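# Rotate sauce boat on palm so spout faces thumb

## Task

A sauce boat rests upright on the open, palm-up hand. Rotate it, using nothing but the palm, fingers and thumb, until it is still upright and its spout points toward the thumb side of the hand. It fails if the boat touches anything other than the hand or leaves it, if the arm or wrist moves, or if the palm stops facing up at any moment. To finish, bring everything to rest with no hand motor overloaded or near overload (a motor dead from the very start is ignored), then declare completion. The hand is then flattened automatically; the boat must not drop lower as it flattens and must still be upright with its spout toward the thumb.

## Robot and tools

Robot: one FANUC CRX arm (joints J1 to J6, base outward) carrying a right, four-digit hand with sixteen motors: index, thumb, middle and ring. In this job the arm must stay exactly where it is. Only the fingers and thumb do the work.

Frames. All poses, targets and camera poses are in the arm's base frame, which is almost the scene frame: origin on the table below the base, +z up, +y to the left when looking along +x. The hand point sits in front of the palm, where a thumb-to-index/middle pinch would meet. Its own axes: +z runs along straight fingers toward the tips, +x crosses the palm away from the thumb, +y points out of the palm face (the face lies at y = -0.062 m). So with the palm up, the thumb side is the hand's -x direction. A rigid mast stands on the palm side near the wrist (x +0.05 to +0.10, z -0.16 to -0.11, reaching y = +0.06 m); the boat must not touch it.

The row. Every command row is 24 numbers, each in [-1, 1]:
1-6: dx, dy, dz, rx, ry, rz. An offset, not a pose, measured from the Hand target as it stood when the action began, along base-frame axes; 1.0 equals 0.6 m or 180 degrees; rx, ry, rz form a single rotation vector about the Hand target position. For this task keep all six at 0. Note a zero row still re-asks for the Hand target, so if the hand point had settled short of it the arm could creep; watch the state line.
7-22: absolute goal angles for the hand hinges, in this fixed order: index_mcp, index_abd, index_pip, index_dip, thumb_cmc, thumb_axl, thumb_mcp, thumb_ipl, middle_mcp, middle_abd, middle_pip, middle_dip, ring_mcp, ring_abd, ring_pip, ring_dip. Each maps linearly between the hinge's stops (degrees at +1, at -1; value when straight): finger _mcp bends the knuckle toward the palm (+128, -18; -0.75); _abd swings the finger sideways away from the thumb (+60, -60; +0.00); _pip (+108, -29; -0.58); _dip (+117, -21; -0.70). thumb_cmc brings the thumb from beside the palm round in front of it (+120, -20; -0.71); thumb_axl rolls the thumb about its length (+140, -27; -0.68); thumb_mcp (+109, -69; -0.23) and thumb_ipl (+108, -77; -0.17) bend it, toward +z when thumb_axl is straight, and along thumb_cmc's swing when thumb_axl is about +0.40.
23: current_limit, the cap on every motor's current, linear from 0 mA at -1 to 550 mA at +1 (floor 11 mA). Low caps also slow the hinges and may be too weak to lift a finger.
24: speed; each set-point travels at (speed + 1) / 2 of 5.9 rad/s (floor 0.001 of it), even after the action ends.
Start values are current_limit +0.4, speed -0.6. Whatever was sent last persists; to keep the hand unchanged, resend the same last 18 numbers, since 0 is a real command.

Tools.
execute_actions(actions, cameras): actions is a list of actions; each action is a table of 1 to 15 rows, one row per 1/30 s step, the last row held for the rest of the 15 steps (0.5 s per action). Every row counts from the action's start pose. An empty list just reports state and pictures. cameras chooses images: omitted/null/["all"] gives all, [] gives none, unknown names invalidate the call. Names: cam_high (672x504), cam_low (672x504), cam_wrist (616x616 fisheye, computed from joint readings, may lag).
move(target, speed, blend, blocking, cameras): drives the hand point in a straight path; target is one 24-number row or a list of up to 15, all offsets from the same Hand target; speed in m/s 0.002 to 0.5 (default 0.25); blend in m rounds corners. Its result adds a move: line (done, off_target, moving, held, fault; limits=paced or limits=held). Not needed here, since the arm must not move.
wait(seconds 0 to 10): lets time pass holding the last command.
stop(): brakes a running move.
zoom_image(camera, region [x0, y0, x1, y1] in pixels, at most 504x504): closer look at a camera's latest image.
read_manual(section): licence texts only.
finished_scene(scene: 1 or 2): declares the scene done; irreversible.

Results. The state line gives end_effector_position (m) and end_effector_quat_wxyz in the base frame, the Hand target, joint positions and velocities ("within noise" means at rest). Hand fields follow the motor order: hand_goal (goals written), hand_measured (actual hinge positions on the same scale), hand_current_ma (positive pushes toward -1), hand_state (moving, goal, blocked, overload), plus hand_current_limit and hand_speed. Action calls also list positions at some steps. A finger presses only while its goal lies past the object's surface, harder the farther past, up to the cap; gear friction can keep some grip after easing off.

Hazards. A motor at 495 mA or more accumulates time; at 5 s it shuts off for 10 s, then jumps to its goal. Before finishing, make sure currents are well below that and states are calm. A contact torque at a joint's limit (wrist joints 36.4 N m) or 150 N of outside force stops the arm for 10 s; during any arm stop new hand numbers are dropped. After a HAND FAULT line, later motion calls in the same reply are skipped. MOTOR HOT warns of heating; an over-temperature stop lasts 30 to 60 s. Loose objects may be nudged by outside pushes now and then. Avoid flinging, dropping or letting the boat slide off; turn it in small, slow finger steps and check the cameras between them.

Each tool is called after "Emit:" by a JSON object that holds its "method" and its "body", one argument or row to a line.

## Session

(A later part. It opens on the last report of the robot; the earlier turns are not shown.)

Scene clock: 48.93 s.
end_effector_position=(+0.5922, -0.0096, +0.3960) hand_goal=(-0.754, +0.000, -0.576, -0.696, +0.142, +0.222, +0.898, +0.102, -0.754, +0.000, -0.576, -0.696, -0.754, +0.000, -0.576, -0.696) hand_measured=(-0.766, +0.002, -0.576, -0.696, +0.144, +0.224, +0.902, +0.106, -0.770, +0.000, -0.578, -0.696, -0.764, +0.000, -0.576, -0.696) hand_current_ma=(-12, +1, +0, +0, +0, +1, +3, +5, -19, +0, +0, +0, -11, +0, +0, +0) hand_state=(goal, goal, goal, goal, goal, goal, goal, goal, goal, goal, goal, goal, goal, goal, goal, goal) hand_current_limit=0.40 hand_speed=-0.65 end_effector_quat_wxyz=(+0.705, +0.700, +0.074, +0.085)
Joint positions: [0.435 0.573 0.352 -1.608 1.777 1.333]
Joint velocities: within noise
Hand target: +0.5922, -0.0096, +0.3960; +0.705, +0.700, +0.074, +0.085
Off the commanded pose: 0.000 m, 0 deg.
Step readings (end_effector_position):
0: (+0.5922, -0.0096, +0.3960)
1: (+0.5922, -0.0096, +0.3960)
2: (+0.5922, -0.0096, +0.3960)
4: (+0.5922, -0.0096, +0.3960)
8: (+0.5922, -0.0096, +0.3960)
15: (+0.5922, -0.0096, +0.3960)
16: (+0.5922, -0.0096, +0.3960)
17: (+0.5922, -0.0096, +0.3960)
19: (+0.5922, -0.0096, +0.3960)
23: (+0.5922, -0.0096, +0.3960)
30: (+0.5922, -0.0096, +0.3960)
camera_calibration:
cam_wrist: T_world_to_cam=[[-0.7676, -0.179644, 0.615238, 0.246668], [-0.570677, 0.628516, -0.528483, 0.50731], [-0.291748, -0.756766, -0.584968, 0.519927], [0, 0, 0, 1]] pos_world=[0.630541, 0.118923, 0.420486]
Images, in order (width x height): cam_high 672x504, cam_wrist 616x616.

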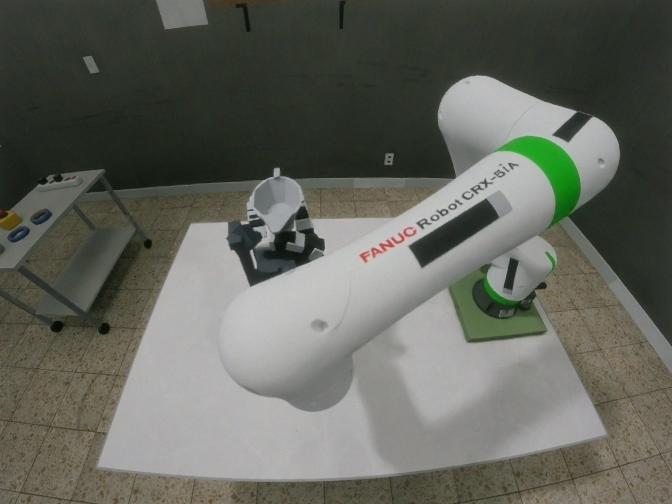

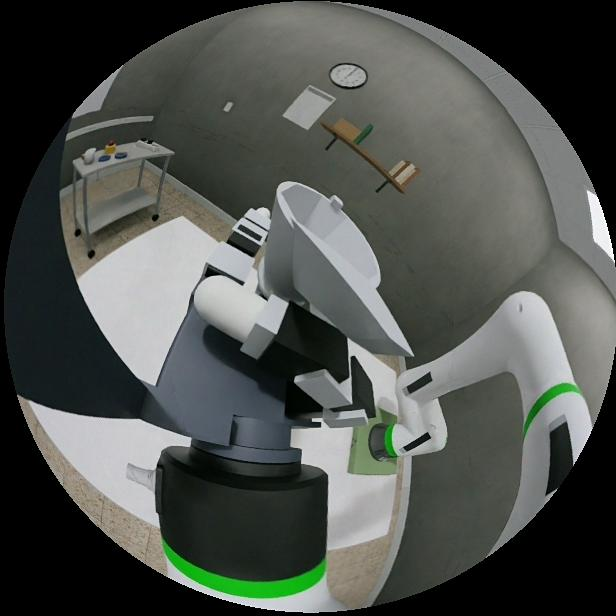

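Emit:
{"method": "execute_actions", "body": {
  "actions": [
    [[0,0,0,0,0,0,-0.754,0.0,-0.576,-0.696,0.357,0.2216,0.843,-0.168,-0.754,0,-0.576,-0.696,-0.754,0,-0.576,-0.696,0.4,-0.65]],
    [[0,0,0,0,0,0,-0.754,0.0,-0.576,-0.696,0.571,0.2216,0.787,-0.45,-0.754,0,-0.576,-0.696,-0.754,0,-0.576,-0.696,0.4,-0.7]]
  ],
  "cameras": ["cam_high","cam_wrist"]
}}

Emit:
{"method": "zoom_image", "body": {
  "camera": "cam_wrist",
  "region": [160, 110, 480, 430]
}}

Scene clock: 50.70 s.
end_effector_position=(+0.5922, -0.0096, +0.3960) hand_goal=(-0.754, +0.000, -0.576, -0.696, +0.570, +0.222, +0.786, -0.450, -0.754, +0.000, -0.576, -0.696, -0.754, +0.000, -0.576, -0.696) hand_measured=(-0.766, +0.002, -0.576, -0.696, +0.574, +0.224, +0.798, -0.446, -0.770, +0.000, -0.578, -0.696, -0.764, +0.000, -0.576, -0.696) hand_current_ma=(-12, +1, +0, +0, +2, +1, +18, +4, -19, +0, +0, +0, -11, +0, +0, +0) hand_state=(goal, goal, goal, goal, goal, goal, goal, goal, goal, goal, goal, goal, goal, goal, goal, goal) hand_current_limit=0.40 hand_speed=-0.70 end_effector_quat_wxyz=(+0.705, +0.700, +0.074, +0.085)
Joint positions: [0.435 0.573 0.352 -1.608 1.777 1.333]
Joint velocities: within noise
Hand target: +0.5922, -0.0096, +0.3960; +0.705, +0.700, +0.074, +0.085
Off the commanded pose: 0.000 m, 0 deg.
Step readings (end_effector_position):
0: (+0.5922, -0.0096, +0.3960)
1: (+0.5922, -0.0096, +0.3960)
2: (+0.5922, -0.0096, +0.3960)
4: (+0.5922, -0.0096, +0.3960)
8: (+0.5922, -0.0096, +0.3960)
15: (+0.5922, -0.0096, +0.3960)
16: (+0.5922, -0.0096, +0.3960)
17: (+0.5922, -0.0096, +0.3960)
19: (+0.5922, -0.0096, +0.3960)
23: (+0.5922, -0.0096, +0.3960)
30: (+0.5922, -0.0096, +0.3960)
camera_calibration:
cam_wrist: T_world_to_cam=[[-0.7676, -0.179644, 0.615238, 0.246668], [-0.570677, 0.628517, -0.528483, 0.50731], [-0.291748, -0.756766, -0.584968, 0.519927], [0, 0, 0, 1]] pos_world=[0.630541, 0.118923, 0.420486]
Images, in order (width x height): cam_high 672x504, cam_wrist 616x616.

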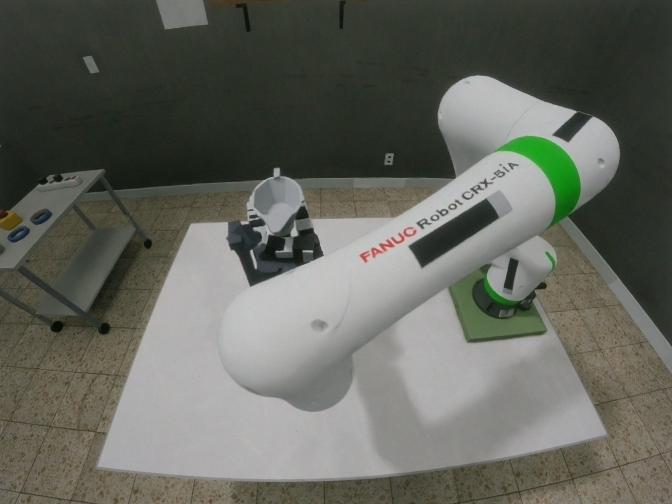

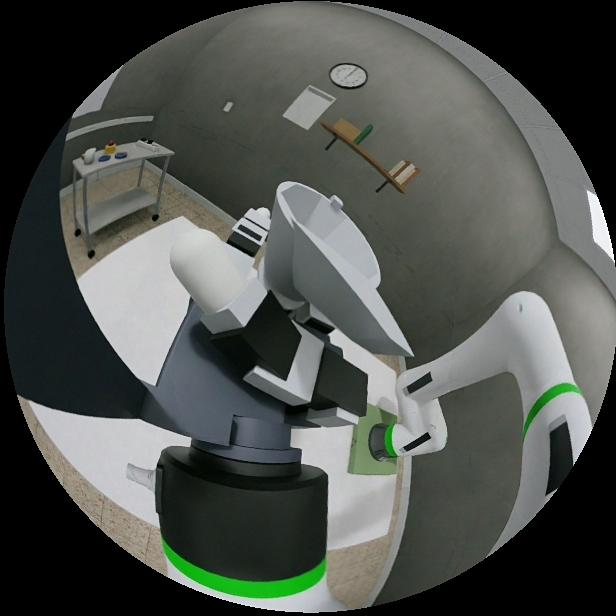

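Scaled by 1.575 from the camera's 616x616 image, which has a finer 880x880 frame.

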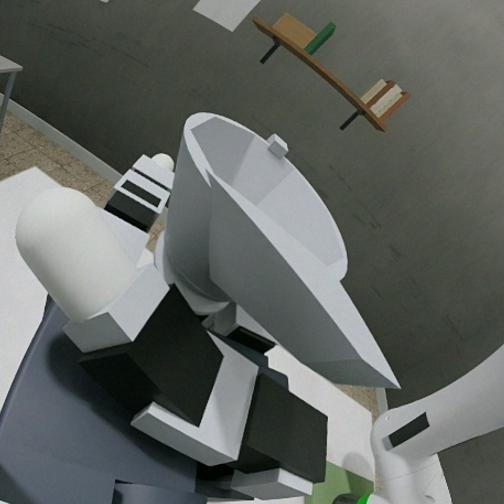

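Emit:
{"method": "execute_actions", "body": {
  "actions": [
    [[0,0,0,0,0,0,-0.754,0.0,-0.576,-0.696,0.571,0.2216,0.742,-0.643,-0.754,0,-0.576,-0.696,-0.754,0,-0.576,-0.696,0.4,-0.7]],
    [[0,0,0,0,0,0,-0.754,0.0,-0.576,-0.696,0.5,0.2096,0.685,-0.73,-0.754,0,-0.576,-0.696,-0.754,0,-0.576,-0.696,0.4,-0.8]]
  ],
  "cameras": ["cam_high","cam_wrist"]
}}

Emit:
{"method": "zoom_image", "body": {
  "camera": "cam_wrist",
  "region": [160, 110, 480, 430]
}}

Emit:
{"method": "zoom_image", "body": {
  "camera": "cam_high",
  "region": [230, 150, 350, 250]
}}

Scene clock: 53.23 s.
end_effector_position=(+0.5922, -0.0096, +0.3960) hand_goal=(-0.754, +0.000, -0.576, -0.696, +0.500, +0.210, +0.684, -0.730, -0.754, +0.000, -0.576, -0.696, -0.754, +0.000, -0.576, -0.696) hand_measured=(-0.766, +0.002, -0.576, -0.696, +0.510, +0.212, +0.694, -0.726, -0.770, +0.000, -0.578, -0.696, -0.764, +0.000, -0.576, -0.696) hand_current_ma=(-12, +1, +0, +0, +11, +1, +14, +2, -20, +0, +0, +0, -11, +0, +0, +0) hand_state=(goal, goal, goal, goal, goal, goal, goal, goal, goal, goal, goal, goal, goal, goal, goal, goal) hand_current_limit=0.40 hand_speed=-0.80 end_effector_quat_wxyz=(+0.705, +0.700, +0.074, +0.085)
Joint positions: [0.435 0.573 0.352 -1.608 1.777 1.333]
Joint velocities: within noise
Hand target: +0.5922, -0.0096, +0.3960; +0.705, +0.700, +0.074, +0.085
Off the commanded pose: 0.000 m, 0 deg.
Step readings (end_effector_position):
0: (+0.5922, -0.0096, +0.3960)
1: (+0.5922, -0.0096, +0.3960)
2: (+0.5922, -0.0096, +0.3960)
4: (+0.5922, -0.0096, +0.3960)
8: (+0.5922, -0.0096, +0.3960)
15: (+0.5922, -0.0096, +0.3960)
16: (+0.5922, -0.0096, +0.3960)
17: (+0.5922, -0.0096, +0.3960)
19: (+0.5922, -0.0096, +0.3960)
23: (+0.5922, -0.0096, +0.3960)
30: (+0.5922, -0.0096, +0.3960)
camera_calibration:
cam_wrist: T_world_to_cam=[[-0.7676, -0.179644, 0.615238, 0.246668], [-0.570677, 0.628516, -0.528483, 0.50731], [-0.291748, -0.756766, -0.584968, 0.519927], [0, 0, 0, 1]] pos_world=[0.630541, 0.118923, 0.420486]
Images, in order (width x height): cam_high 672x504, cam_wrist 616x616.

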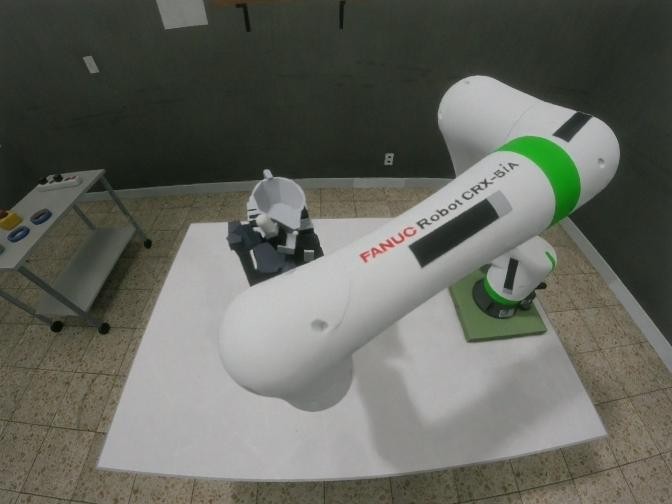

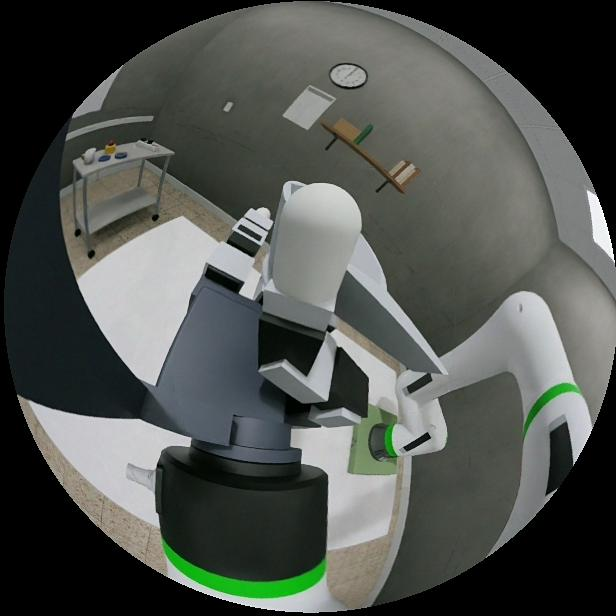

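Scaled by 1.575 from the camera's 616x616 image, which has a finer 880x880 frame.

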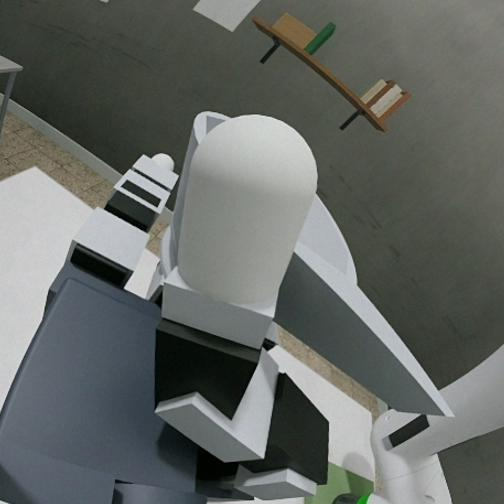

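Scaled by 4.200 from the camera's 672x504 image, which has a finer 960x720 frame.

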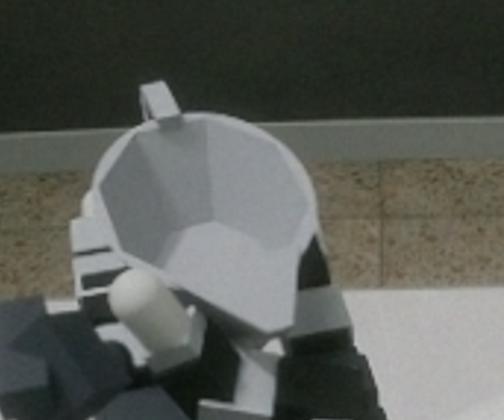

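Emit:
{"method": "execute_actions", "body": {
  "actions": [
    [[0,0,0,0,0,0,-0.754,0.0,-0.576,-0.696,0.4286,0.1976,0.64,-0.838,-0.754,0,-0.576,-0.696,-0.754,0,-0.576,-0.696,0.4,-0.8]],
    [[0,0,0,0,0,0,-0.754,0.0,-0.576,-0.696,0.3,0.21,0.702,-0.817,-0.754,0,-0.576,-0.696,-0.754,0,-0.576,-0.696,0.4,-0.8]]
  ],
  "cameras": ["cam_high","cam_wrist"]
}}

Emit:
{"method": "zoom_image", "body": {
  "camera": "cam_wrist",
  "region": [160, 110, 480, 430]
}}

Emit:
{"method": "zoom_image", "body": {
  "camera": "cam_high",
  "region": [230, 150, 350, 250]
}}

Scene clock: 54.80 s.
end_effector_position=(+0.5922, -0.0096, +0.3960) hand_goal=(-0.754, +0.000, -0.576, -0.696, +0.300, +0.210, +0.702, -0.818, -0.754, +0.000, -0.576, -0.696, -0.754, +0.000, -0.576, -0.696) hand_measured=(-0.766, +0.002, -0.576, -0.696, +0.306, +0.208, +0.704, -0.820, -0.770, +0.000, -0.578, -0.696, -0.764, +0.000, -0.576, -0.696) hand_current_ma=(-12, +1, +0, +0, +5, -2, +1, -1, -20, +0, +0, +0, -11, +0, +0, +0) hand_state=(goal, goal, goal, goal, goal, goal, goal, goal, goal, goal, goal, goal, goal, goal, goal, goal) hand_current_limit=0.40 hand_speed=-0.80 end_effector_quat_wxyz=(+0.705, +0.700, +0.074, +0.085)
Joint positions: [0.435 0.573 0.352 -1.608 1.777 1.333]
Joint velocities: within noise
Hand target: +0.5922, -0.0096, +0.3960; +0.705, +0.700, +0.074, +0.085
Off the commanded pose: 0.000 m, 0 deg.
Step readings (end_effector_position):
0: (+0.5922, -0.0096, +0.3960)
1: (+0.5922, -0.0096, +0.3960)
2: (+0.5922, -0.0096, +0.3960)
4: (+0.5922, -0.0096, +0.3960)
8: (+0.5922, -0.0096, +0.3960)
15: (+0.5922, -0.0096, +0.3960)
16: (+0.5922, -0.0096, +0.3960)
17: (+0.5922, -0.0096, +0.3960)
19: (+0.5922, -0.0096, +0.3960)
23: (+0.5922, -0.0096, +0.3960)
30: (+0.5922, -0.0096, +0.3960)
camera_calibration:
cam_wrist: T_world_to_cam=[[-0.7676, -0.179644, 0.615238, 0.246668], [-0.570677, 0.628516, -0.528483, 0.50731], [-0.291748, -0.756766, -0.584968, 0.519927], [0, 0, 0, 1]] pos_world=[0.630541, 0.118923, 0.420486]
Images, in order (width x height): cam_high 672x504, cam_wrist 616x616.

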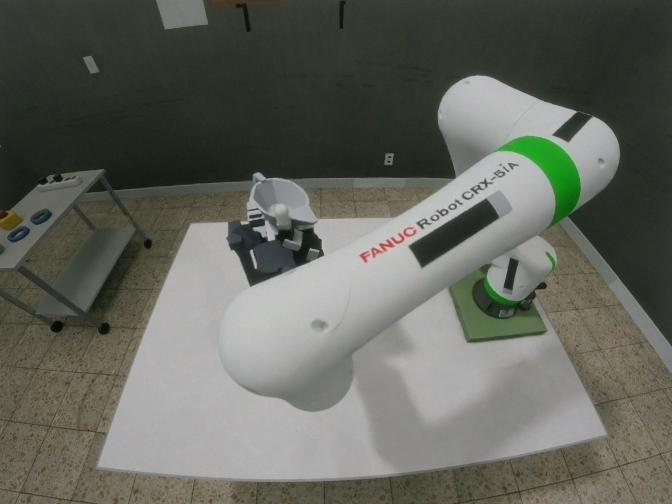

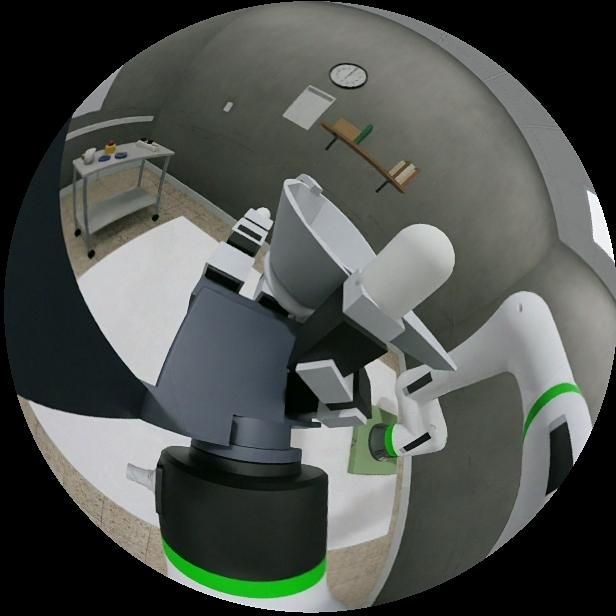

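Scaled by 1.575 from the camera's 616x616 image, which has a finer 880x880 frame.

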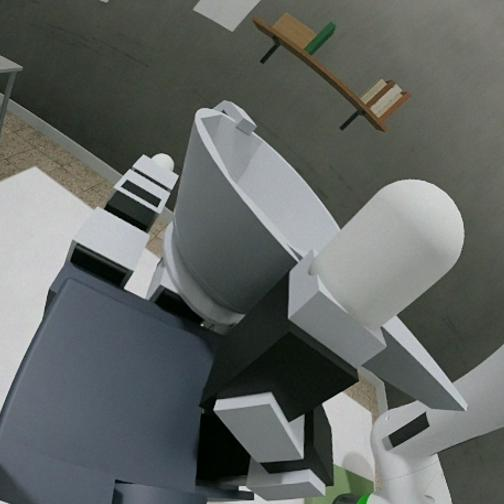

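Scaled by 4.200 from the camera's 672x504 image, which has a finer 960x720 frame.

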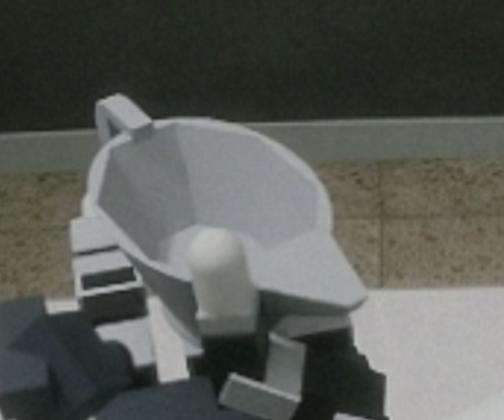

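Emit:
{"method": "execute_actions", "body": {
  "actions": [
    [[0,0,0,0,0,0,-0.754,0.0,-0.576,-0.696,0.171,0.2216,0.764,-0.795,-0.754,0,-0.576,-0.696,-0.754,0,-0.576,-0.696,0.4,-0.8]],
    [[0,0,0,0,0,0,-0.754,0.0,-0.576,-0.696,-0.0714,0.2455,0.876,-0.741,-0.754,0,-0.576,-0.696,-0.754,0,-0.576,-0.696,0.4,-0.75]]
  ],
  "cameras": ["cam_high","cam_wrist"]
}}

Emit:
{"method": "zoom_image", "body": {
  "camera": "cam_wrist",
  "region": [160, 110, 480, 430]
}}

Emit:
{"method": "zoom_image", "body": {
  "camera": "cam_high",
  "region": [230, 150, 350, 250]
}}

Scene clock: 56.50 s.
end_effector_position=(+0.5922, -0.0096, +0.3960) hand_goal=(-0.754, +0.000, -0.576, -0.696, -0.072, +0.246, +0.876, -0.742, -0.754, +0.000, -0.576, -0.696, -0.754, +0.000, -0.576, -0.696) hand_measured=(-0.766, +0.002, -0.576, -0.696, -0.068, +0.242, +0.878, -0.744, -0.770, +0.000, -0.578, -0.696, -0.764, +0.000, -0.576, -0.696) hand_current_ma=(-15, +1, +0, +0, +2, -2, +1, -1, -20, +0, +0, +0, -11, +0, +0, +0) hand_state=(goal, goal, goal, goal, goal, goal, goal, goal, goal, goal, goal, goal, goal, goal, goal, goal) hand_current_limit=0.40 hand_speed=-0.75 end_effector_quat_wxyz=(+0.705, +0.700, +0.074, +0.085)
Joint positions: [0.435 0.573 0.352 -1.608 1.777 1.333]
Joint velocities: within noise
Hand target: +0.5922, -0.0096, +0.3960; +0.705, +0.700, +0.074, +0.085
Off the commanded pose: 0.000 m, 0 deg.
Step readings (end_effector_position):
0: (+0.5922, -0.0096, +0.3960)
1: (+0.5922, -0.0096, +0.3960)
2: (+0.5922, -0.0096, +0.3960)
4: (+0.5922, -0.0096, +0.3960)
8: (+0.5922, -0.0096, +0.3960)
15: (+0.5922, -0.0096, +0.3960)
16: (+0.5922, -0.0096, +0.3960)
17: (+0.5922, -0.0096, +0.3960)
19: (+0.5922, -0.0096, +0.3960)
23: (+0.5922, -0.0096, +0.3960)
30: (+0.5922, -0.0096, +0.3960)
camera_calibration:
cam_wrist: T_world_to_cam=[[-0.7676, -0.179644, 0.615238, 0.246668], [-0.570677, 0.628516, -0.528483, 0.50731], [-0.291748, -0.756766, -0.584968, 0.519927], [0, 0, 0, 1]] pos_world=[0.630541, 0.118923, 0.420486]
Images, in order (width x height): cam_high 672x504, cam_wrist 616x616.

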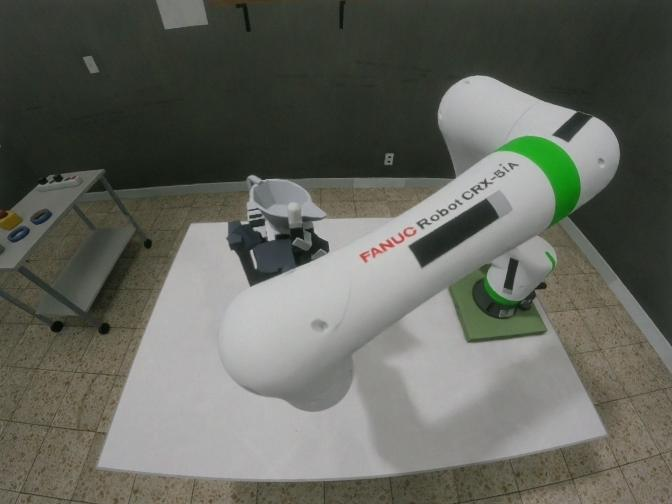

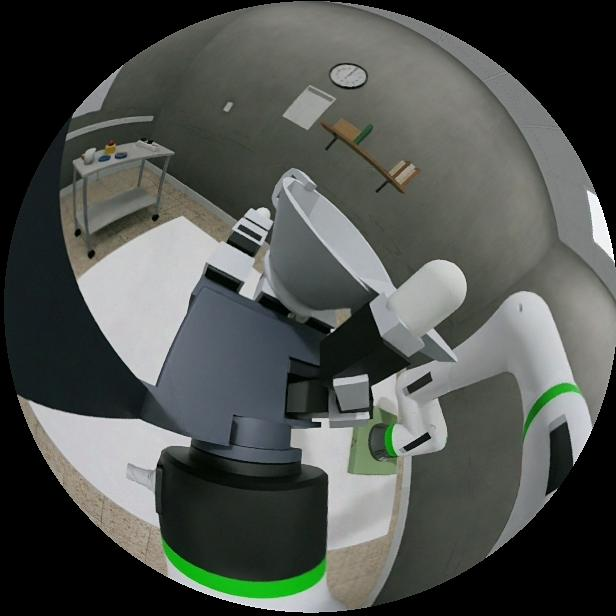

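Scaled by 1.575 from the camera's 616x616 image, which has a finer 880x880 frame.

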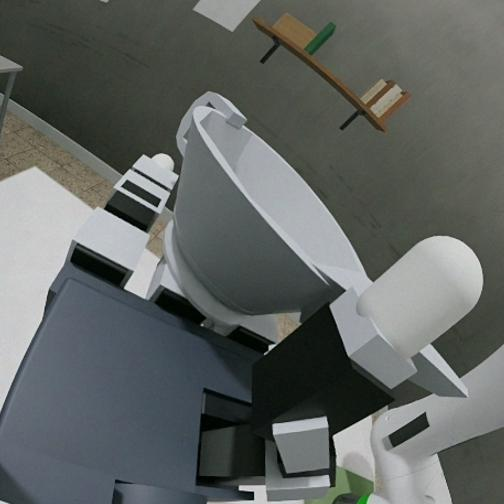

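Scaled by 4.200 from the camera's 672x504 image, which has a finer 960x720 frame.

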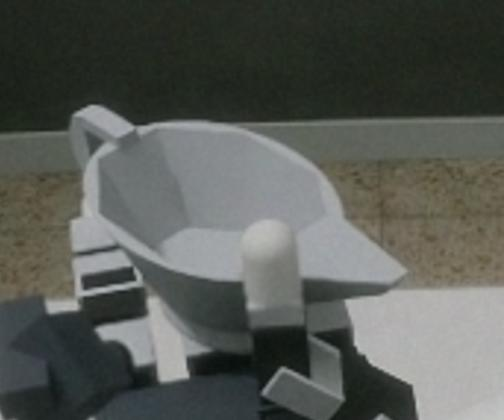

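Emit:
{"method": "execute_actions", "body": {
  "actions": [
    [[0,0,0,0,0,0,-0.754,0.0,-0.576,-0.696,-0.257,0.2216,0.876,-0.6,-0.754,0,-0.576,-0.696,-0.754,0,-0.576,-0.696,0.4,-0.78]],
    [[0,0,0,0,0,0,-0.754,0.0,-0.576,-0.696,-0.4286,0.1976,0.876,-0.47,-0.754,0,-0.576,-0.696,-0.754,0,-0.576,-0.696,0.4,-0.78]]
  ],
  "cameras": ["cam_high","cam_wrist"]
}}

Emit:
{"method": "zoom_image", "body": {
  "camera": "cam_wrist",
  "region": [160, 110, 480, 430]
}}

Emit:
{"method": "zoom_image", "body": {
  "camera": "cam_high",
  "region": [230, 150, 350, 250]
}}

Scene clock: 58.10 s.
end_effector_position=(+0.5922, -0.0096, +0.3960) hand_goal=(-0.754, +0.000, -0.576, -0.696, -0.428, +0.198, +0.876, -0.470, -0.754, +0.000, -0.576, -0.696, -0.754, +0.000, -0.576, -0.696) hand_measured=(-0.768, +0.002, -0.576, -0.696, -0.428, +0.200, +0.878, -0.472, -0.770, +0.000, -0.578, -0.696, -0.764, +0.000, -0.576, -0.696) hand_current_ma=(-16, +1, +0, +0, +0, +0, +1, -1, -20, +0, +0, +0, -11, +0, +0, +0) hand_state=(goal, goal, goal, goal, goal, goal, goal, goal, goal, goal, goal, goal, goal, goal, goal, goal) hand_current_limit=0.40 hand_speed=-0.78 end_effector_quat_wxyz=(+0.705, +0.700, +0.074, +0.085)
Joint positions: [0.435 0.573 0.352 -1.608 1.777 1.333]
Joint velocities: within noise
Hand target: +0.5922, -0.0096, +0.3960; +0.705, +0.700, +0.074, +0.085
Off the commanded pose: 0.000 m, 0 deg.
Step readings (end_effector_position):
0: (+0.5922, -0.0096, +0.3960)
1: (+0.5922, -0.0096, +0.3960)
2: (+0.5922, -0.0096, +0.3960)
4: (+0.5922, -0.0096, +0.3960)
8: (+0.5922, -0.0096, +0.3960)
15: (+0.5922, -0.0096, +0.3960)
16: (+0.5922, -0.0096, +0.3960)
17: (+0.5922, -0.0096, +0.3960)
19: (+0.5922, -0.0096, +0.3960)
23: (+0.5922, -0.0096, +0.3960)
30: (+0.5922, -0.0096, +0.3960)
camera_calibration:
cam_wrist: T_world_to_cam=[[-0.7676, -0.179644, 0.615238, 0.246668], [-0.570677, 0.628517, -0.528483, 0.50731], [-0.291749, -0.756766, -0.584968, 0.519927], [0, 0, 0, 1]] pos_world=[0.630541, 0.118923, 0.420486]
Images, in order (width x height): cam_high 672x504, cam_wrist 616x616.

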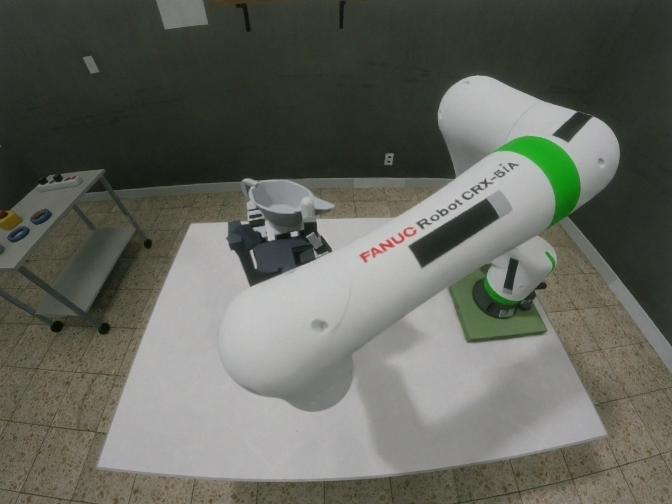

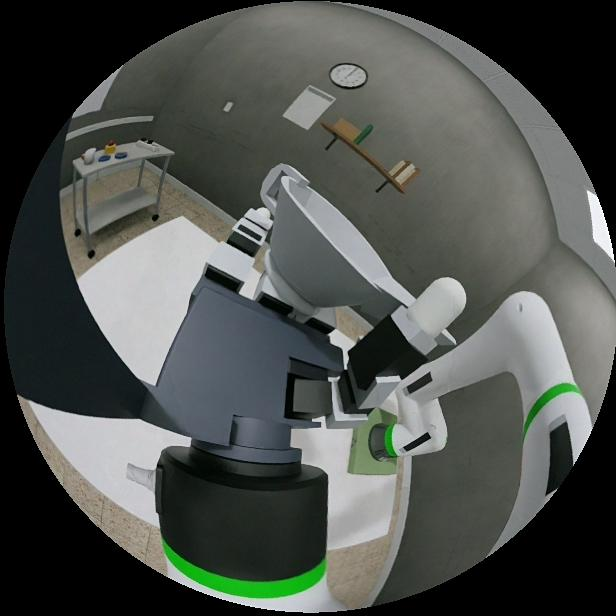

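Scaled by 1.575 from the camera's 616x616 image, which has a finer 880x880 frame.

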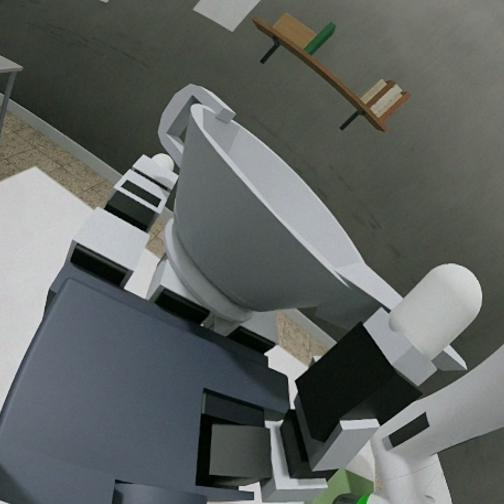

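Scaled by 4.200 from the camera's 672x504 image, which has a finer 960x720 frame.

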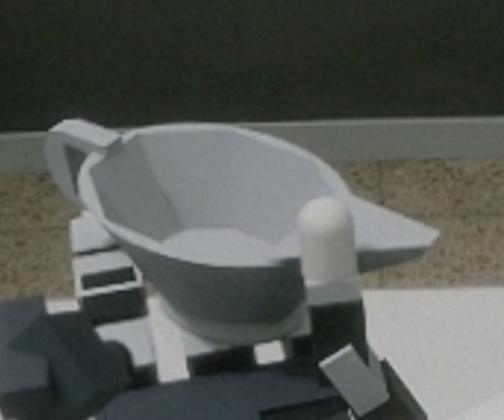

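Emit:
{"method": "execute_actions", "body": {
  "actions": [
    [[0,0,0,0,0,0,-0.754,0.0,-0.576,-0.696,-0.571,0.15,0.809,-0.319,-0.754,0,-0.576,-0.696,-0.754,0,-0.576,-0.696,0.4,-0.8]],
    [[0,0,0,0,0,0,-0.754,0.0,-0.576,-0.696,-0.714,0.1018,0.753,-0.168,-0.754,0,-0.576,-0.696,-0.754,0,-0.576,-0.696,0.4,-0.8]]
  ],
  "cameras": ["cam_high","cam_wrist"]
}}

Emit:
{"method": "zoom_image", "body": {
  "camera": "cam_wrist",
  "region": [160, 110, 480, 430]
}}

Emit:
{"method": "zoom_image", "body": {
  "camera": "cam_high",
  "region": [230, 150, 350, 250]
}}

Scene clock: 60.63 s.
end_effector_position=(+0.5922, -0.0096, +0.3960) hand_goal=(-0.754, +0.000, -0.576, -0.696, -0.714, +0.102, +0.752, -0.168, -0.754, +0.000, -0.576, -0.696, -0.754, +0.000, -0.576, -0.696) hand_measured=(-0.768, +0.002, -0.576, -0.696, -0.716, +0.102, +0.754, -0.170, -0.770, +0.000, -0.578, -0.696, -0.764, +0.000, -0.576, -0.696) hand_current_ma=(-18, +1, +0, +0, -1, +0, +1, -1, -20, +0, +0, +0, -11, +0, +0, +0) hand_state=(goal, goal, goal, goal, goal, goal, goal, goal, goal, goal, goal, goal, goal, goal, goal, goal) hand_current_limit=0.40 hand_speed=-0.80 end_effector_quat_wxyz=(+0.705, +0.700, +0.074, +0.085)
Joint positions: [0.435 0.573 0.352 -1.608 1.777 1.333]
Joint velocities: within noise
Hand target: +0.5922, -0.0096, +0.3960; +0.705, +0.700, +0.074, +0.085
Off the commanded pose: 0.000 m, 0 deg.
Step readings (end_effector_position):
0: (+0.5922, -0.0096, +0.3960)
1: (+0.5922, -0.0096, +0.3960)
2: (+0.5922, -0.0096, +0.3960)
4: (+0.5922, -0.0096, +0.3960)
8: (+0.5922, -0.0096, +0.3960)
15: (+0.5922, -0.0096, +0.3960)
16: (+0.5922, -0.0096, +0.3960)
17: (+0.5922, -0.0096, +0.3960)
19: (+0.5922, -0.0096, +0.3960)
23: (+0.5922, -0.0096, +0.3960)
30: (+0.5922, -0.0096, +0.3960)
camera_calibration:
cam_wrist: T_world_to_cam=[[-0.7676, -0.179644, 0.615238, 0.246668], [-0.570678, 0.628517, -0.528483, 0.50731], [-0.291749, -0.756766, -0.584968, 0.519927], [0, 0, 0, 1]] pos_world=[0.630541, 0.118923, 0.420486]
Images, in order (width x height): cam_high 672x504, cam_wrist 616x616.

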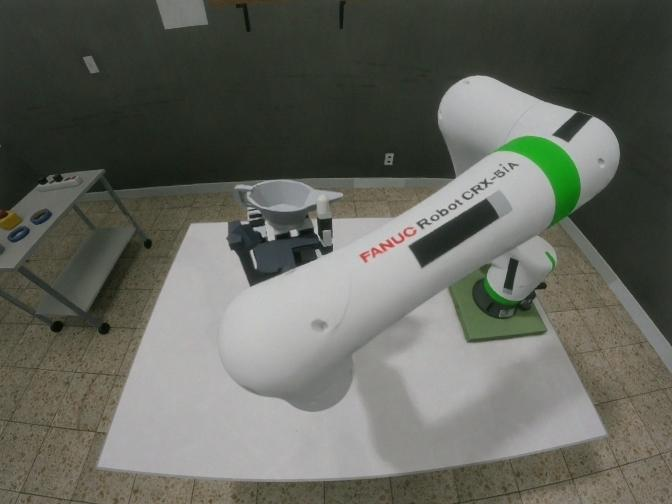

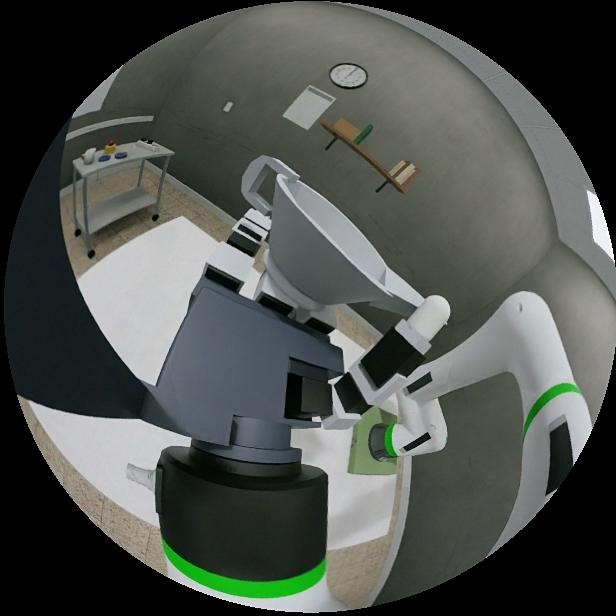

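Scaled by 1.575 from the camera's 616x616 image, which has a finer 880x880 frame.

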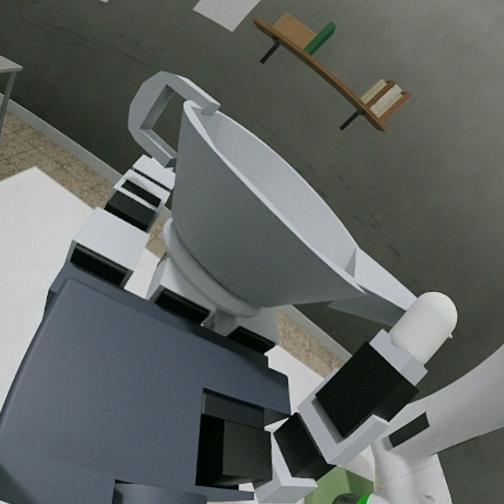

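Scaled by 4.200 from the camera's 672x504 image, which has a finer 960x720 frame.

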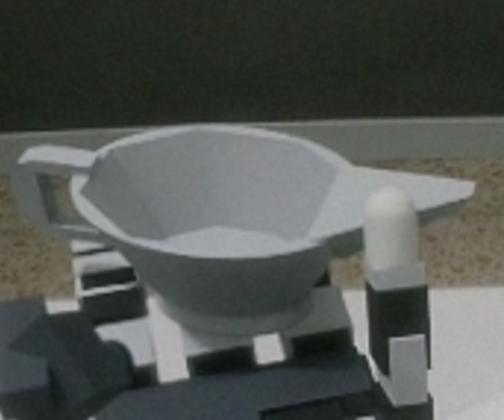

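Emit:
{"method": "execute_actions", "body": {
  "actions": [
    [[0,0,0,0,0,0,-0.754,0,-0.576,-0.696,-0.629,-0.042,0.719,-0.168,-0.754,0,-0.576,-0.696,-0.754,0,-0.576,-0.696,0.4,-0.85]]
  ],
  "cameras": ["cam_high","cam_wrist"]
}}

Emit:
{"method": "zoom_image", "body": {
  "camera": "cam_wrist",
  "region": [160, 110, 480, 430]
}}

Emit:
{"method": "zoom_image", "body": {
  "camera": "cam_high",
  "region": [230, 150, 350, 250]
}}

Scene clock: 63.13 s.
end_effector_position=(+0.5922, -0.0096, +0.3960) hand_goal=(-0.754, +0.000, -0.576, -0.696, -0.630, -0.042, +0.718, -0.168, -0.754, +0.000, -0.576, -0.696, -0.754, +0.000, -0.576, -0.696) hand_measured=(-0.770, +0.002, -0.576, -0.696, -0.630, -0.020, +0.716, -0.170, -0.770, +0.000, -0.578, -0.696, -0.764, +0.000, -0.576, -0.696) hand_current_ma=(-19, +1, +0, +0, +0, +37, -1, -1, -20, +0, +0, +0, -11, +0, +0, +0) hand_state=(goal, goal, goal, goal, goal, blocked, goal, goal, goal, goal, goal, goal, goal, goal, goal, goal) hand_current_limit=0.40 hand_speed=-0.85 end_effector_quat_wxyz=(+0.705, +0.700, +0.074, +0.085)
Joint positions: [0.435 0.573 0.352 -1.608 1.777 1.333]
Joint velocities: within noise
Hand target: +0.5922, -0.0096, +0.3960; +0.705, +0.700, +0.074, +0.085
Off the commanded pose: 0.000 m, 0 deg.
Step readings (end_effector_position):
0: (+0.5922, -0.0096, +0.3960)
1: (+0.5922, -0.0096, +0.3960)
2: (+0.5922, -0.0096, +0.3960)
4: (+0.5922, -0.0096, +0.3960)
8: (+0.5922, -0.0096, +0.3960)
15: (+0.5922, -0.0096, +0.3960)
camera_calibration:
cam_wrist: T_world_to_cam=[[-0.7676, -0.179644, 0.615238, 0.246668], [-0.570677, 0.628517, -0.528483, 0.50731], [-0.291749, -0.756766, -0.584969, 0.519927], [0, 0, 0, 1]] pos_world=[0.630541, 0.118923, 0.420486]
Images, in order (width x height): cam_high 672x504, cam_wrist 616x616.

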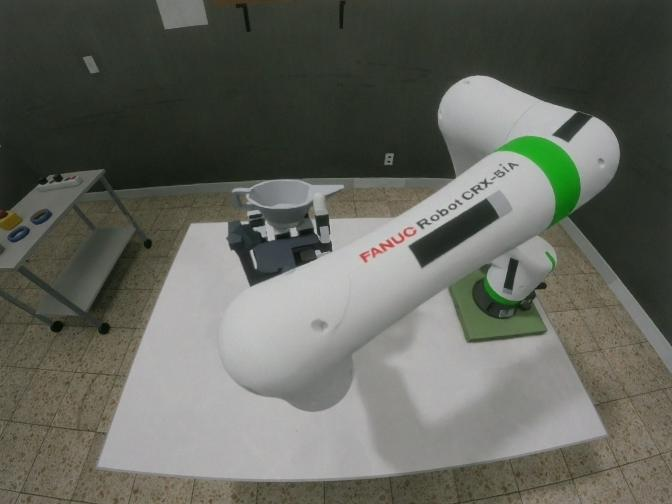

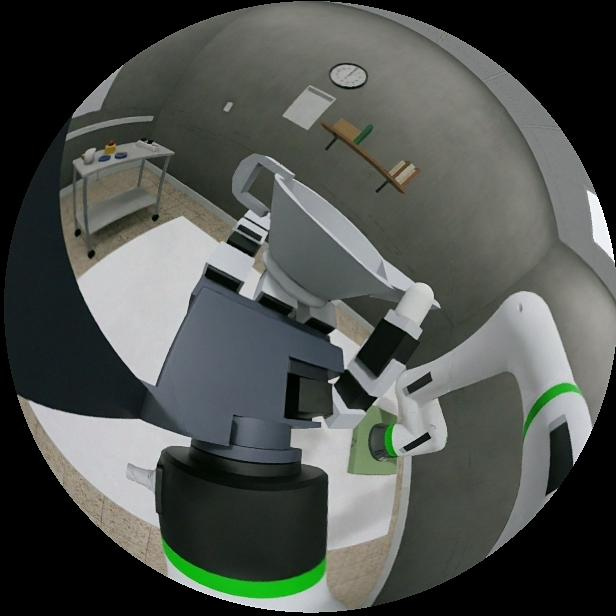

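Scaled by 1.575 from the camera's 616x616 image, which has a finer 880x880 frame.

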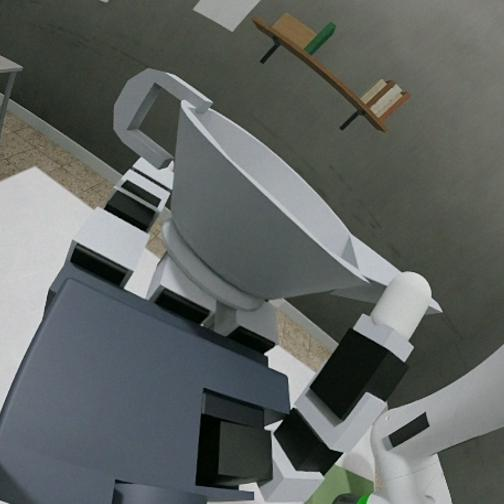

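Scaled by 4.200 from the camera's 672x504 image, which has a finer 960x720 frame.

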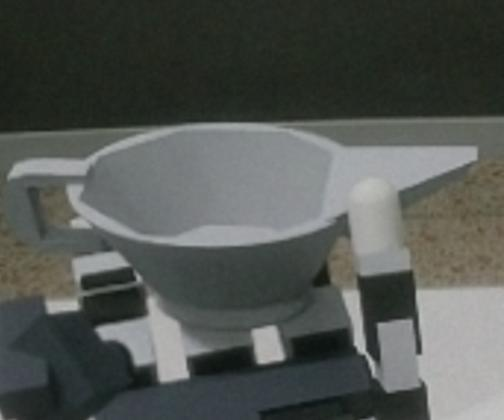

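Emit:
{"method": "execute_actions", "body": {
  "actions": [
    [[0,0,0,0,0,0,-0.754,0,-0.576,-0.696,-0.5,-0.15,0.652,-0.168,-0.754,0,-0.576,-0.696,-0.754,0,-0.576,-0.696,0.4,-0.85]],
    [[0,0,0,0,0,0,-0.754,0,-0.576,-0.696,-0.45,-0.186,0.629,-0.168,-0.754,0,-0.576,-0.696,-0.754,0,-0.576,-0.696,0.4,-0.85]]
  ],
  "cameras": ["cam_high","cam_wrist"]
}}

Emit:
{"method": "zoom_image", "body": {
  "camera": "cam_wrist",
  "region": [160, 110, 480, 430]
}}

Emit:
{"method": "zoom_image", "body": {
  "camera": "cam_high",
  "region": [230, 150, 350, 250]
}}

Scene clock: 64.67 s.
end_effector_position=(+0.5922, -0.0096, +0.3960) hand_goal=(-0.754, +0.000, -0.576, -0.696, -0.450, -0.186, +0.628, -0.168, -0.754, +0.000, -0.576, -0.696, -0.754, +0.000, -0.576, -0.696) hand_measured=(-0.770, +0.002, -0.576, -0.696, -0.454, -0.178, +0.626, -0.170, -0.770, +0.000, -0.578, -0.696, -0.764, +0.000, -0.576, -0.696) hand_current_ma=(-20, +1, +0, +0, -2, +10, -1, -1, -20, +0, +0, +0, -11, +0, +0, +0) hand_state=(goal, goal, goal, goal, goal, goal, goal, goal, goal, goal, goal, goal, goal, goal, goal, goal) hand_current_limit=0.40 hand_speed=-0.85 end_effector_quat_wxyz=(+0.705, +0.700, +0.074, +0.085)
Joint positions: [0.435 0.573 0.352 -1.608 1.777 1.333]
Joint velocities: within noise
Hand target: +0.5922, -0.0096, +0.3960; +0.705, +0.700, +0.074, +0.085
Off the commanded pose: 0.000 m, 0 deg.
Step readings (end_effector_position):
0: (+0.5922, -0.0096, +0.3960)
1: (+0.5922, -0.0096, +0.3960)
2: (+0.5922, -0.0096, +0.3960)
4: (+0.5922, -0.0096, +0.3960)
8: (+0.5922, -0.0096, +0.3960)
15: (+0.5922, -0.0096, +0.3960)
16: (+0.5922, -0.0096, +0.3960)
17: (+0.5922, -0.0096, +0.3960)
19: (+0.5922, -0.0096, +0.3960)
23: (+0.5922, -0.0096, +0.3960)
30: (+0.5922, -0.0096, +0.3960)
camera_calibration:
cam_wrist: T_world_to_cam=[[-0.7676, -0.179644, 0.615238, 0.246668], [-0.570677, 0.628517, -0.528483, 0.50731], [-0.291749, -0.756766, -0.584968, 0.519927], [0, 0, 0, 1]] pos_world=[0.630541, 0.118923, 0.420486]
Images, in order (width x height): cam_high 672x504, cam_wrist 616x616.

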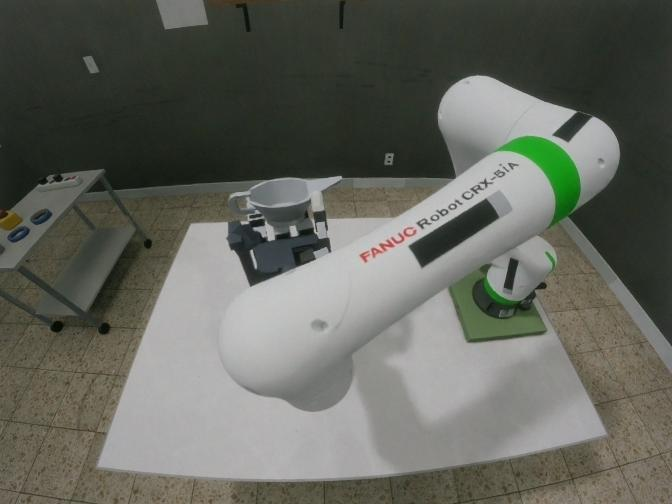

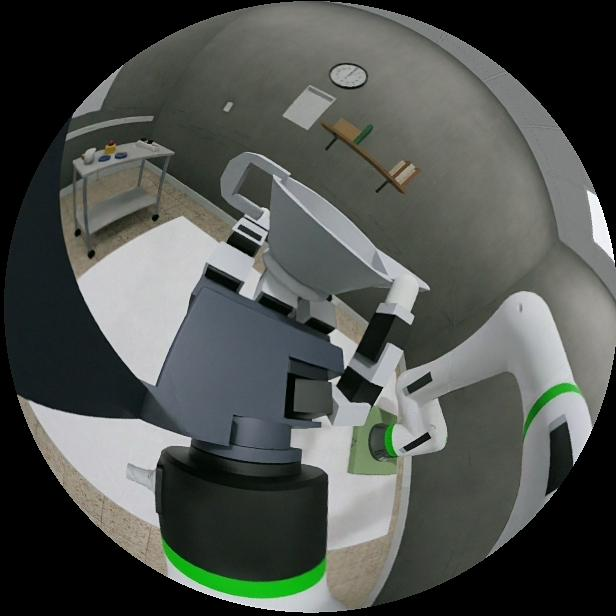

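Scaled by 1.575 from the camera's 616x616 image, which has a finer 880x880 frame.

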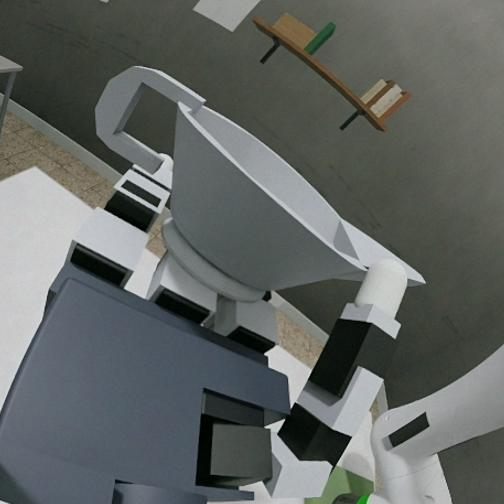

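Scaled by 4.200 from the camera's 672x504 image, which has a finer 960x720 frame.

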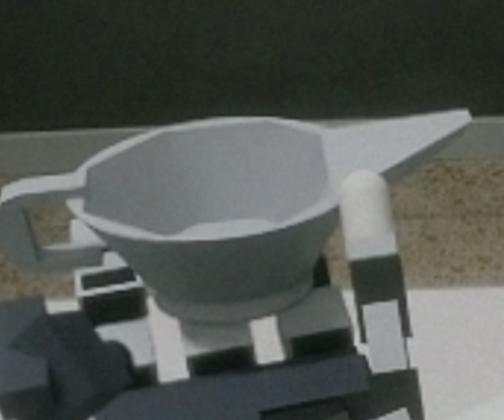

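Emit:
{"method": "execute_actions", "body": {
  "actions": [
    [[0,0,0,0,0,0,-0.754,0,-0.576,-0.696,-0.4,-0.2216,0.607,-0.168,-0.754,0,-0.576,-0.696,-0.754,0,-0.576,-0.696,0.4,-0.85]],
    [[0,0,0,0,0,0,-0.754,0,-0.576,-0.696,-0.24,-0.322,0.519,-0.168,-0.754,0,-0.576,-0.696,-0.754,0,-0.576,-0.696,0.4,-0.85]]
  ],
  "cameras": ["cam_high","cam_wrist"]
}}

Emit:
{"method": "zoom_image", "body": {
  "camera": "cam_wrist",
  "region": [160, 110, 480, 430]
}}

Emit:
{"method": "zoom_image", "body": {
  "camera": "cam_high",
  "region": [230, 150, 350, 250]
}}

Scene clock: 66.67 s.
end_effector_position=(+0.5922, -0.0096, +0.3960) hand_goal=(-0.754, +0.000, -0.576, -0.696, -0.240, -0.322, +0.518, -0.168, -0.754, +0.000, -0.576, -0.696, -0.754, +0.000, -0.576, -0.696) hand_measured=(-0.770, +0.002, -0.576, -0.696, -0.258, -0.326, +0.518, -0.170, -0.770, +0.000, -0.578, -0.696, -0.764, +0.000, -0.576, -0.696) hand_current_ma=(-20, +1, +0, +0, -21, -2, +0, -1, -21, +0, +0, +0, -11, +0, +0, +0) hand_state=(goal, goal, goal, goal, goal, goal, goal, goal, goal, goal, goal, goal, goal, goal, goal, goal) hand_current_limit=0.40 hand_speed=-0.85 end_effector_quat_wxyz=(+0.705, +0.700, +0.074, +0.085)
Joint positions: [0.435 0.573 0.352 -1.608 1.777 1.333]
Joint velocities: within noise
Hand target: +0.5922, -0.0096, +0.3960; +0.705, +0.700, +0.074, +0.085
Off the commanded pose: 0.000 m, 0 deg.
Step readings (end_effector_position):
0: (+0.5922, -0.0096, +0.3960)
1: (+0.5922, -0.0096, +0.3960)
2: (+0.5922, -0.0096, +0.3960)
4: (+0.5922, -0.0096, +0.3960)
8: (+0.5922, -0.0096, +0.3960)
15: (+0.5922, -0.0096, +0.3960)
16: (+0.5922, -0.0096, +0.3960)
17: (+0.5922, -0.0096, +0.3960)
19: (+0.5922, -0.0096, +0.3960)
23: (+0.5922, -0.0096, +0.3960)
30: (+0.5922, -0.0096, +0.3960)
camera_calibration:
cam_wrist: T_world_to_cam=[[-0.7676, -0.179644, 0.615238, 0.246668], [-0.570677, 0.628517, -0.528483, 0.50731], [-0.291749, -0.756766, -0.584968, 0.519927], [0, 0, 0, 1]] pos_world=[0.630541, 0.118923, 0.420486]
Images, in order (width x height): cam_high 672x504, cam_wrist 616x616.

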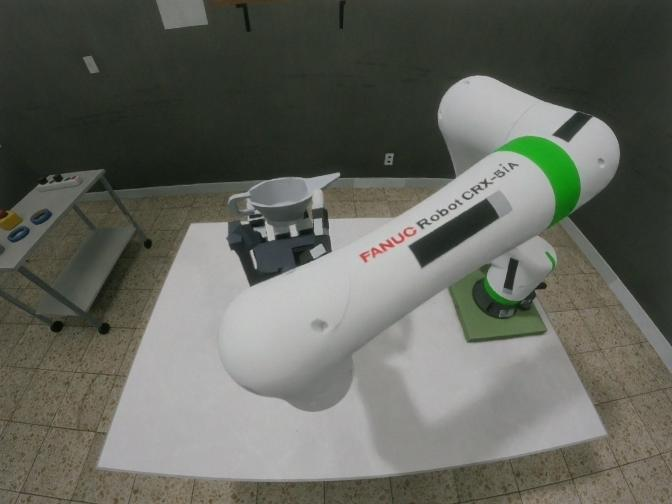

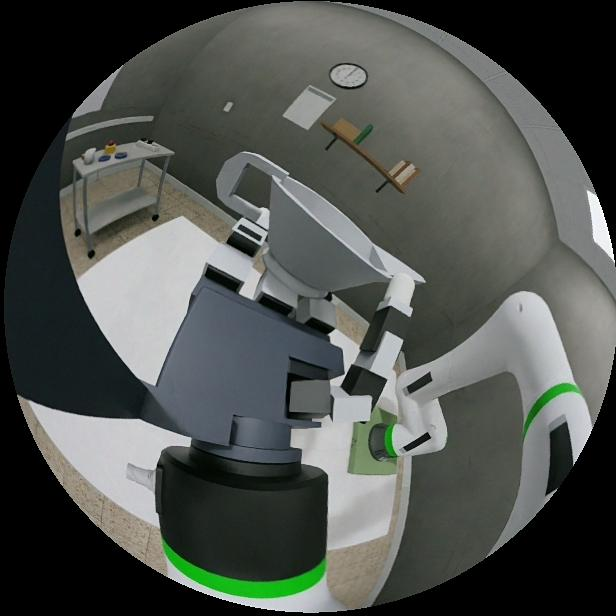

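Scaled by 1.575 from the camera's 616x616 image, which has a finer 880x880 frame.

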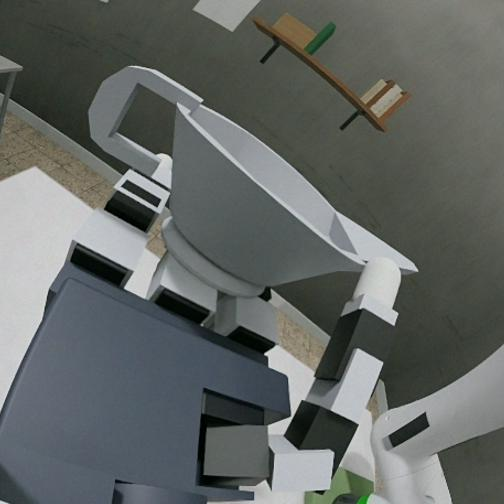

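Scaled by 4.200 from the camera's 672x504 image, which has a finer 960x720 frame.

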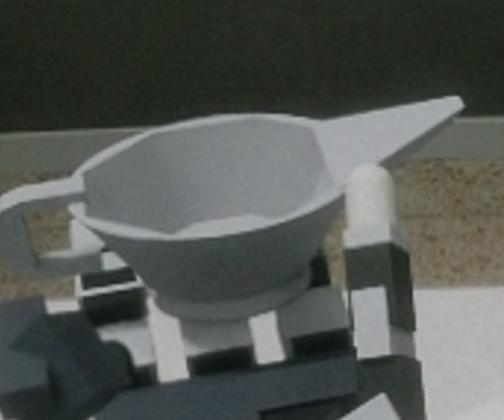

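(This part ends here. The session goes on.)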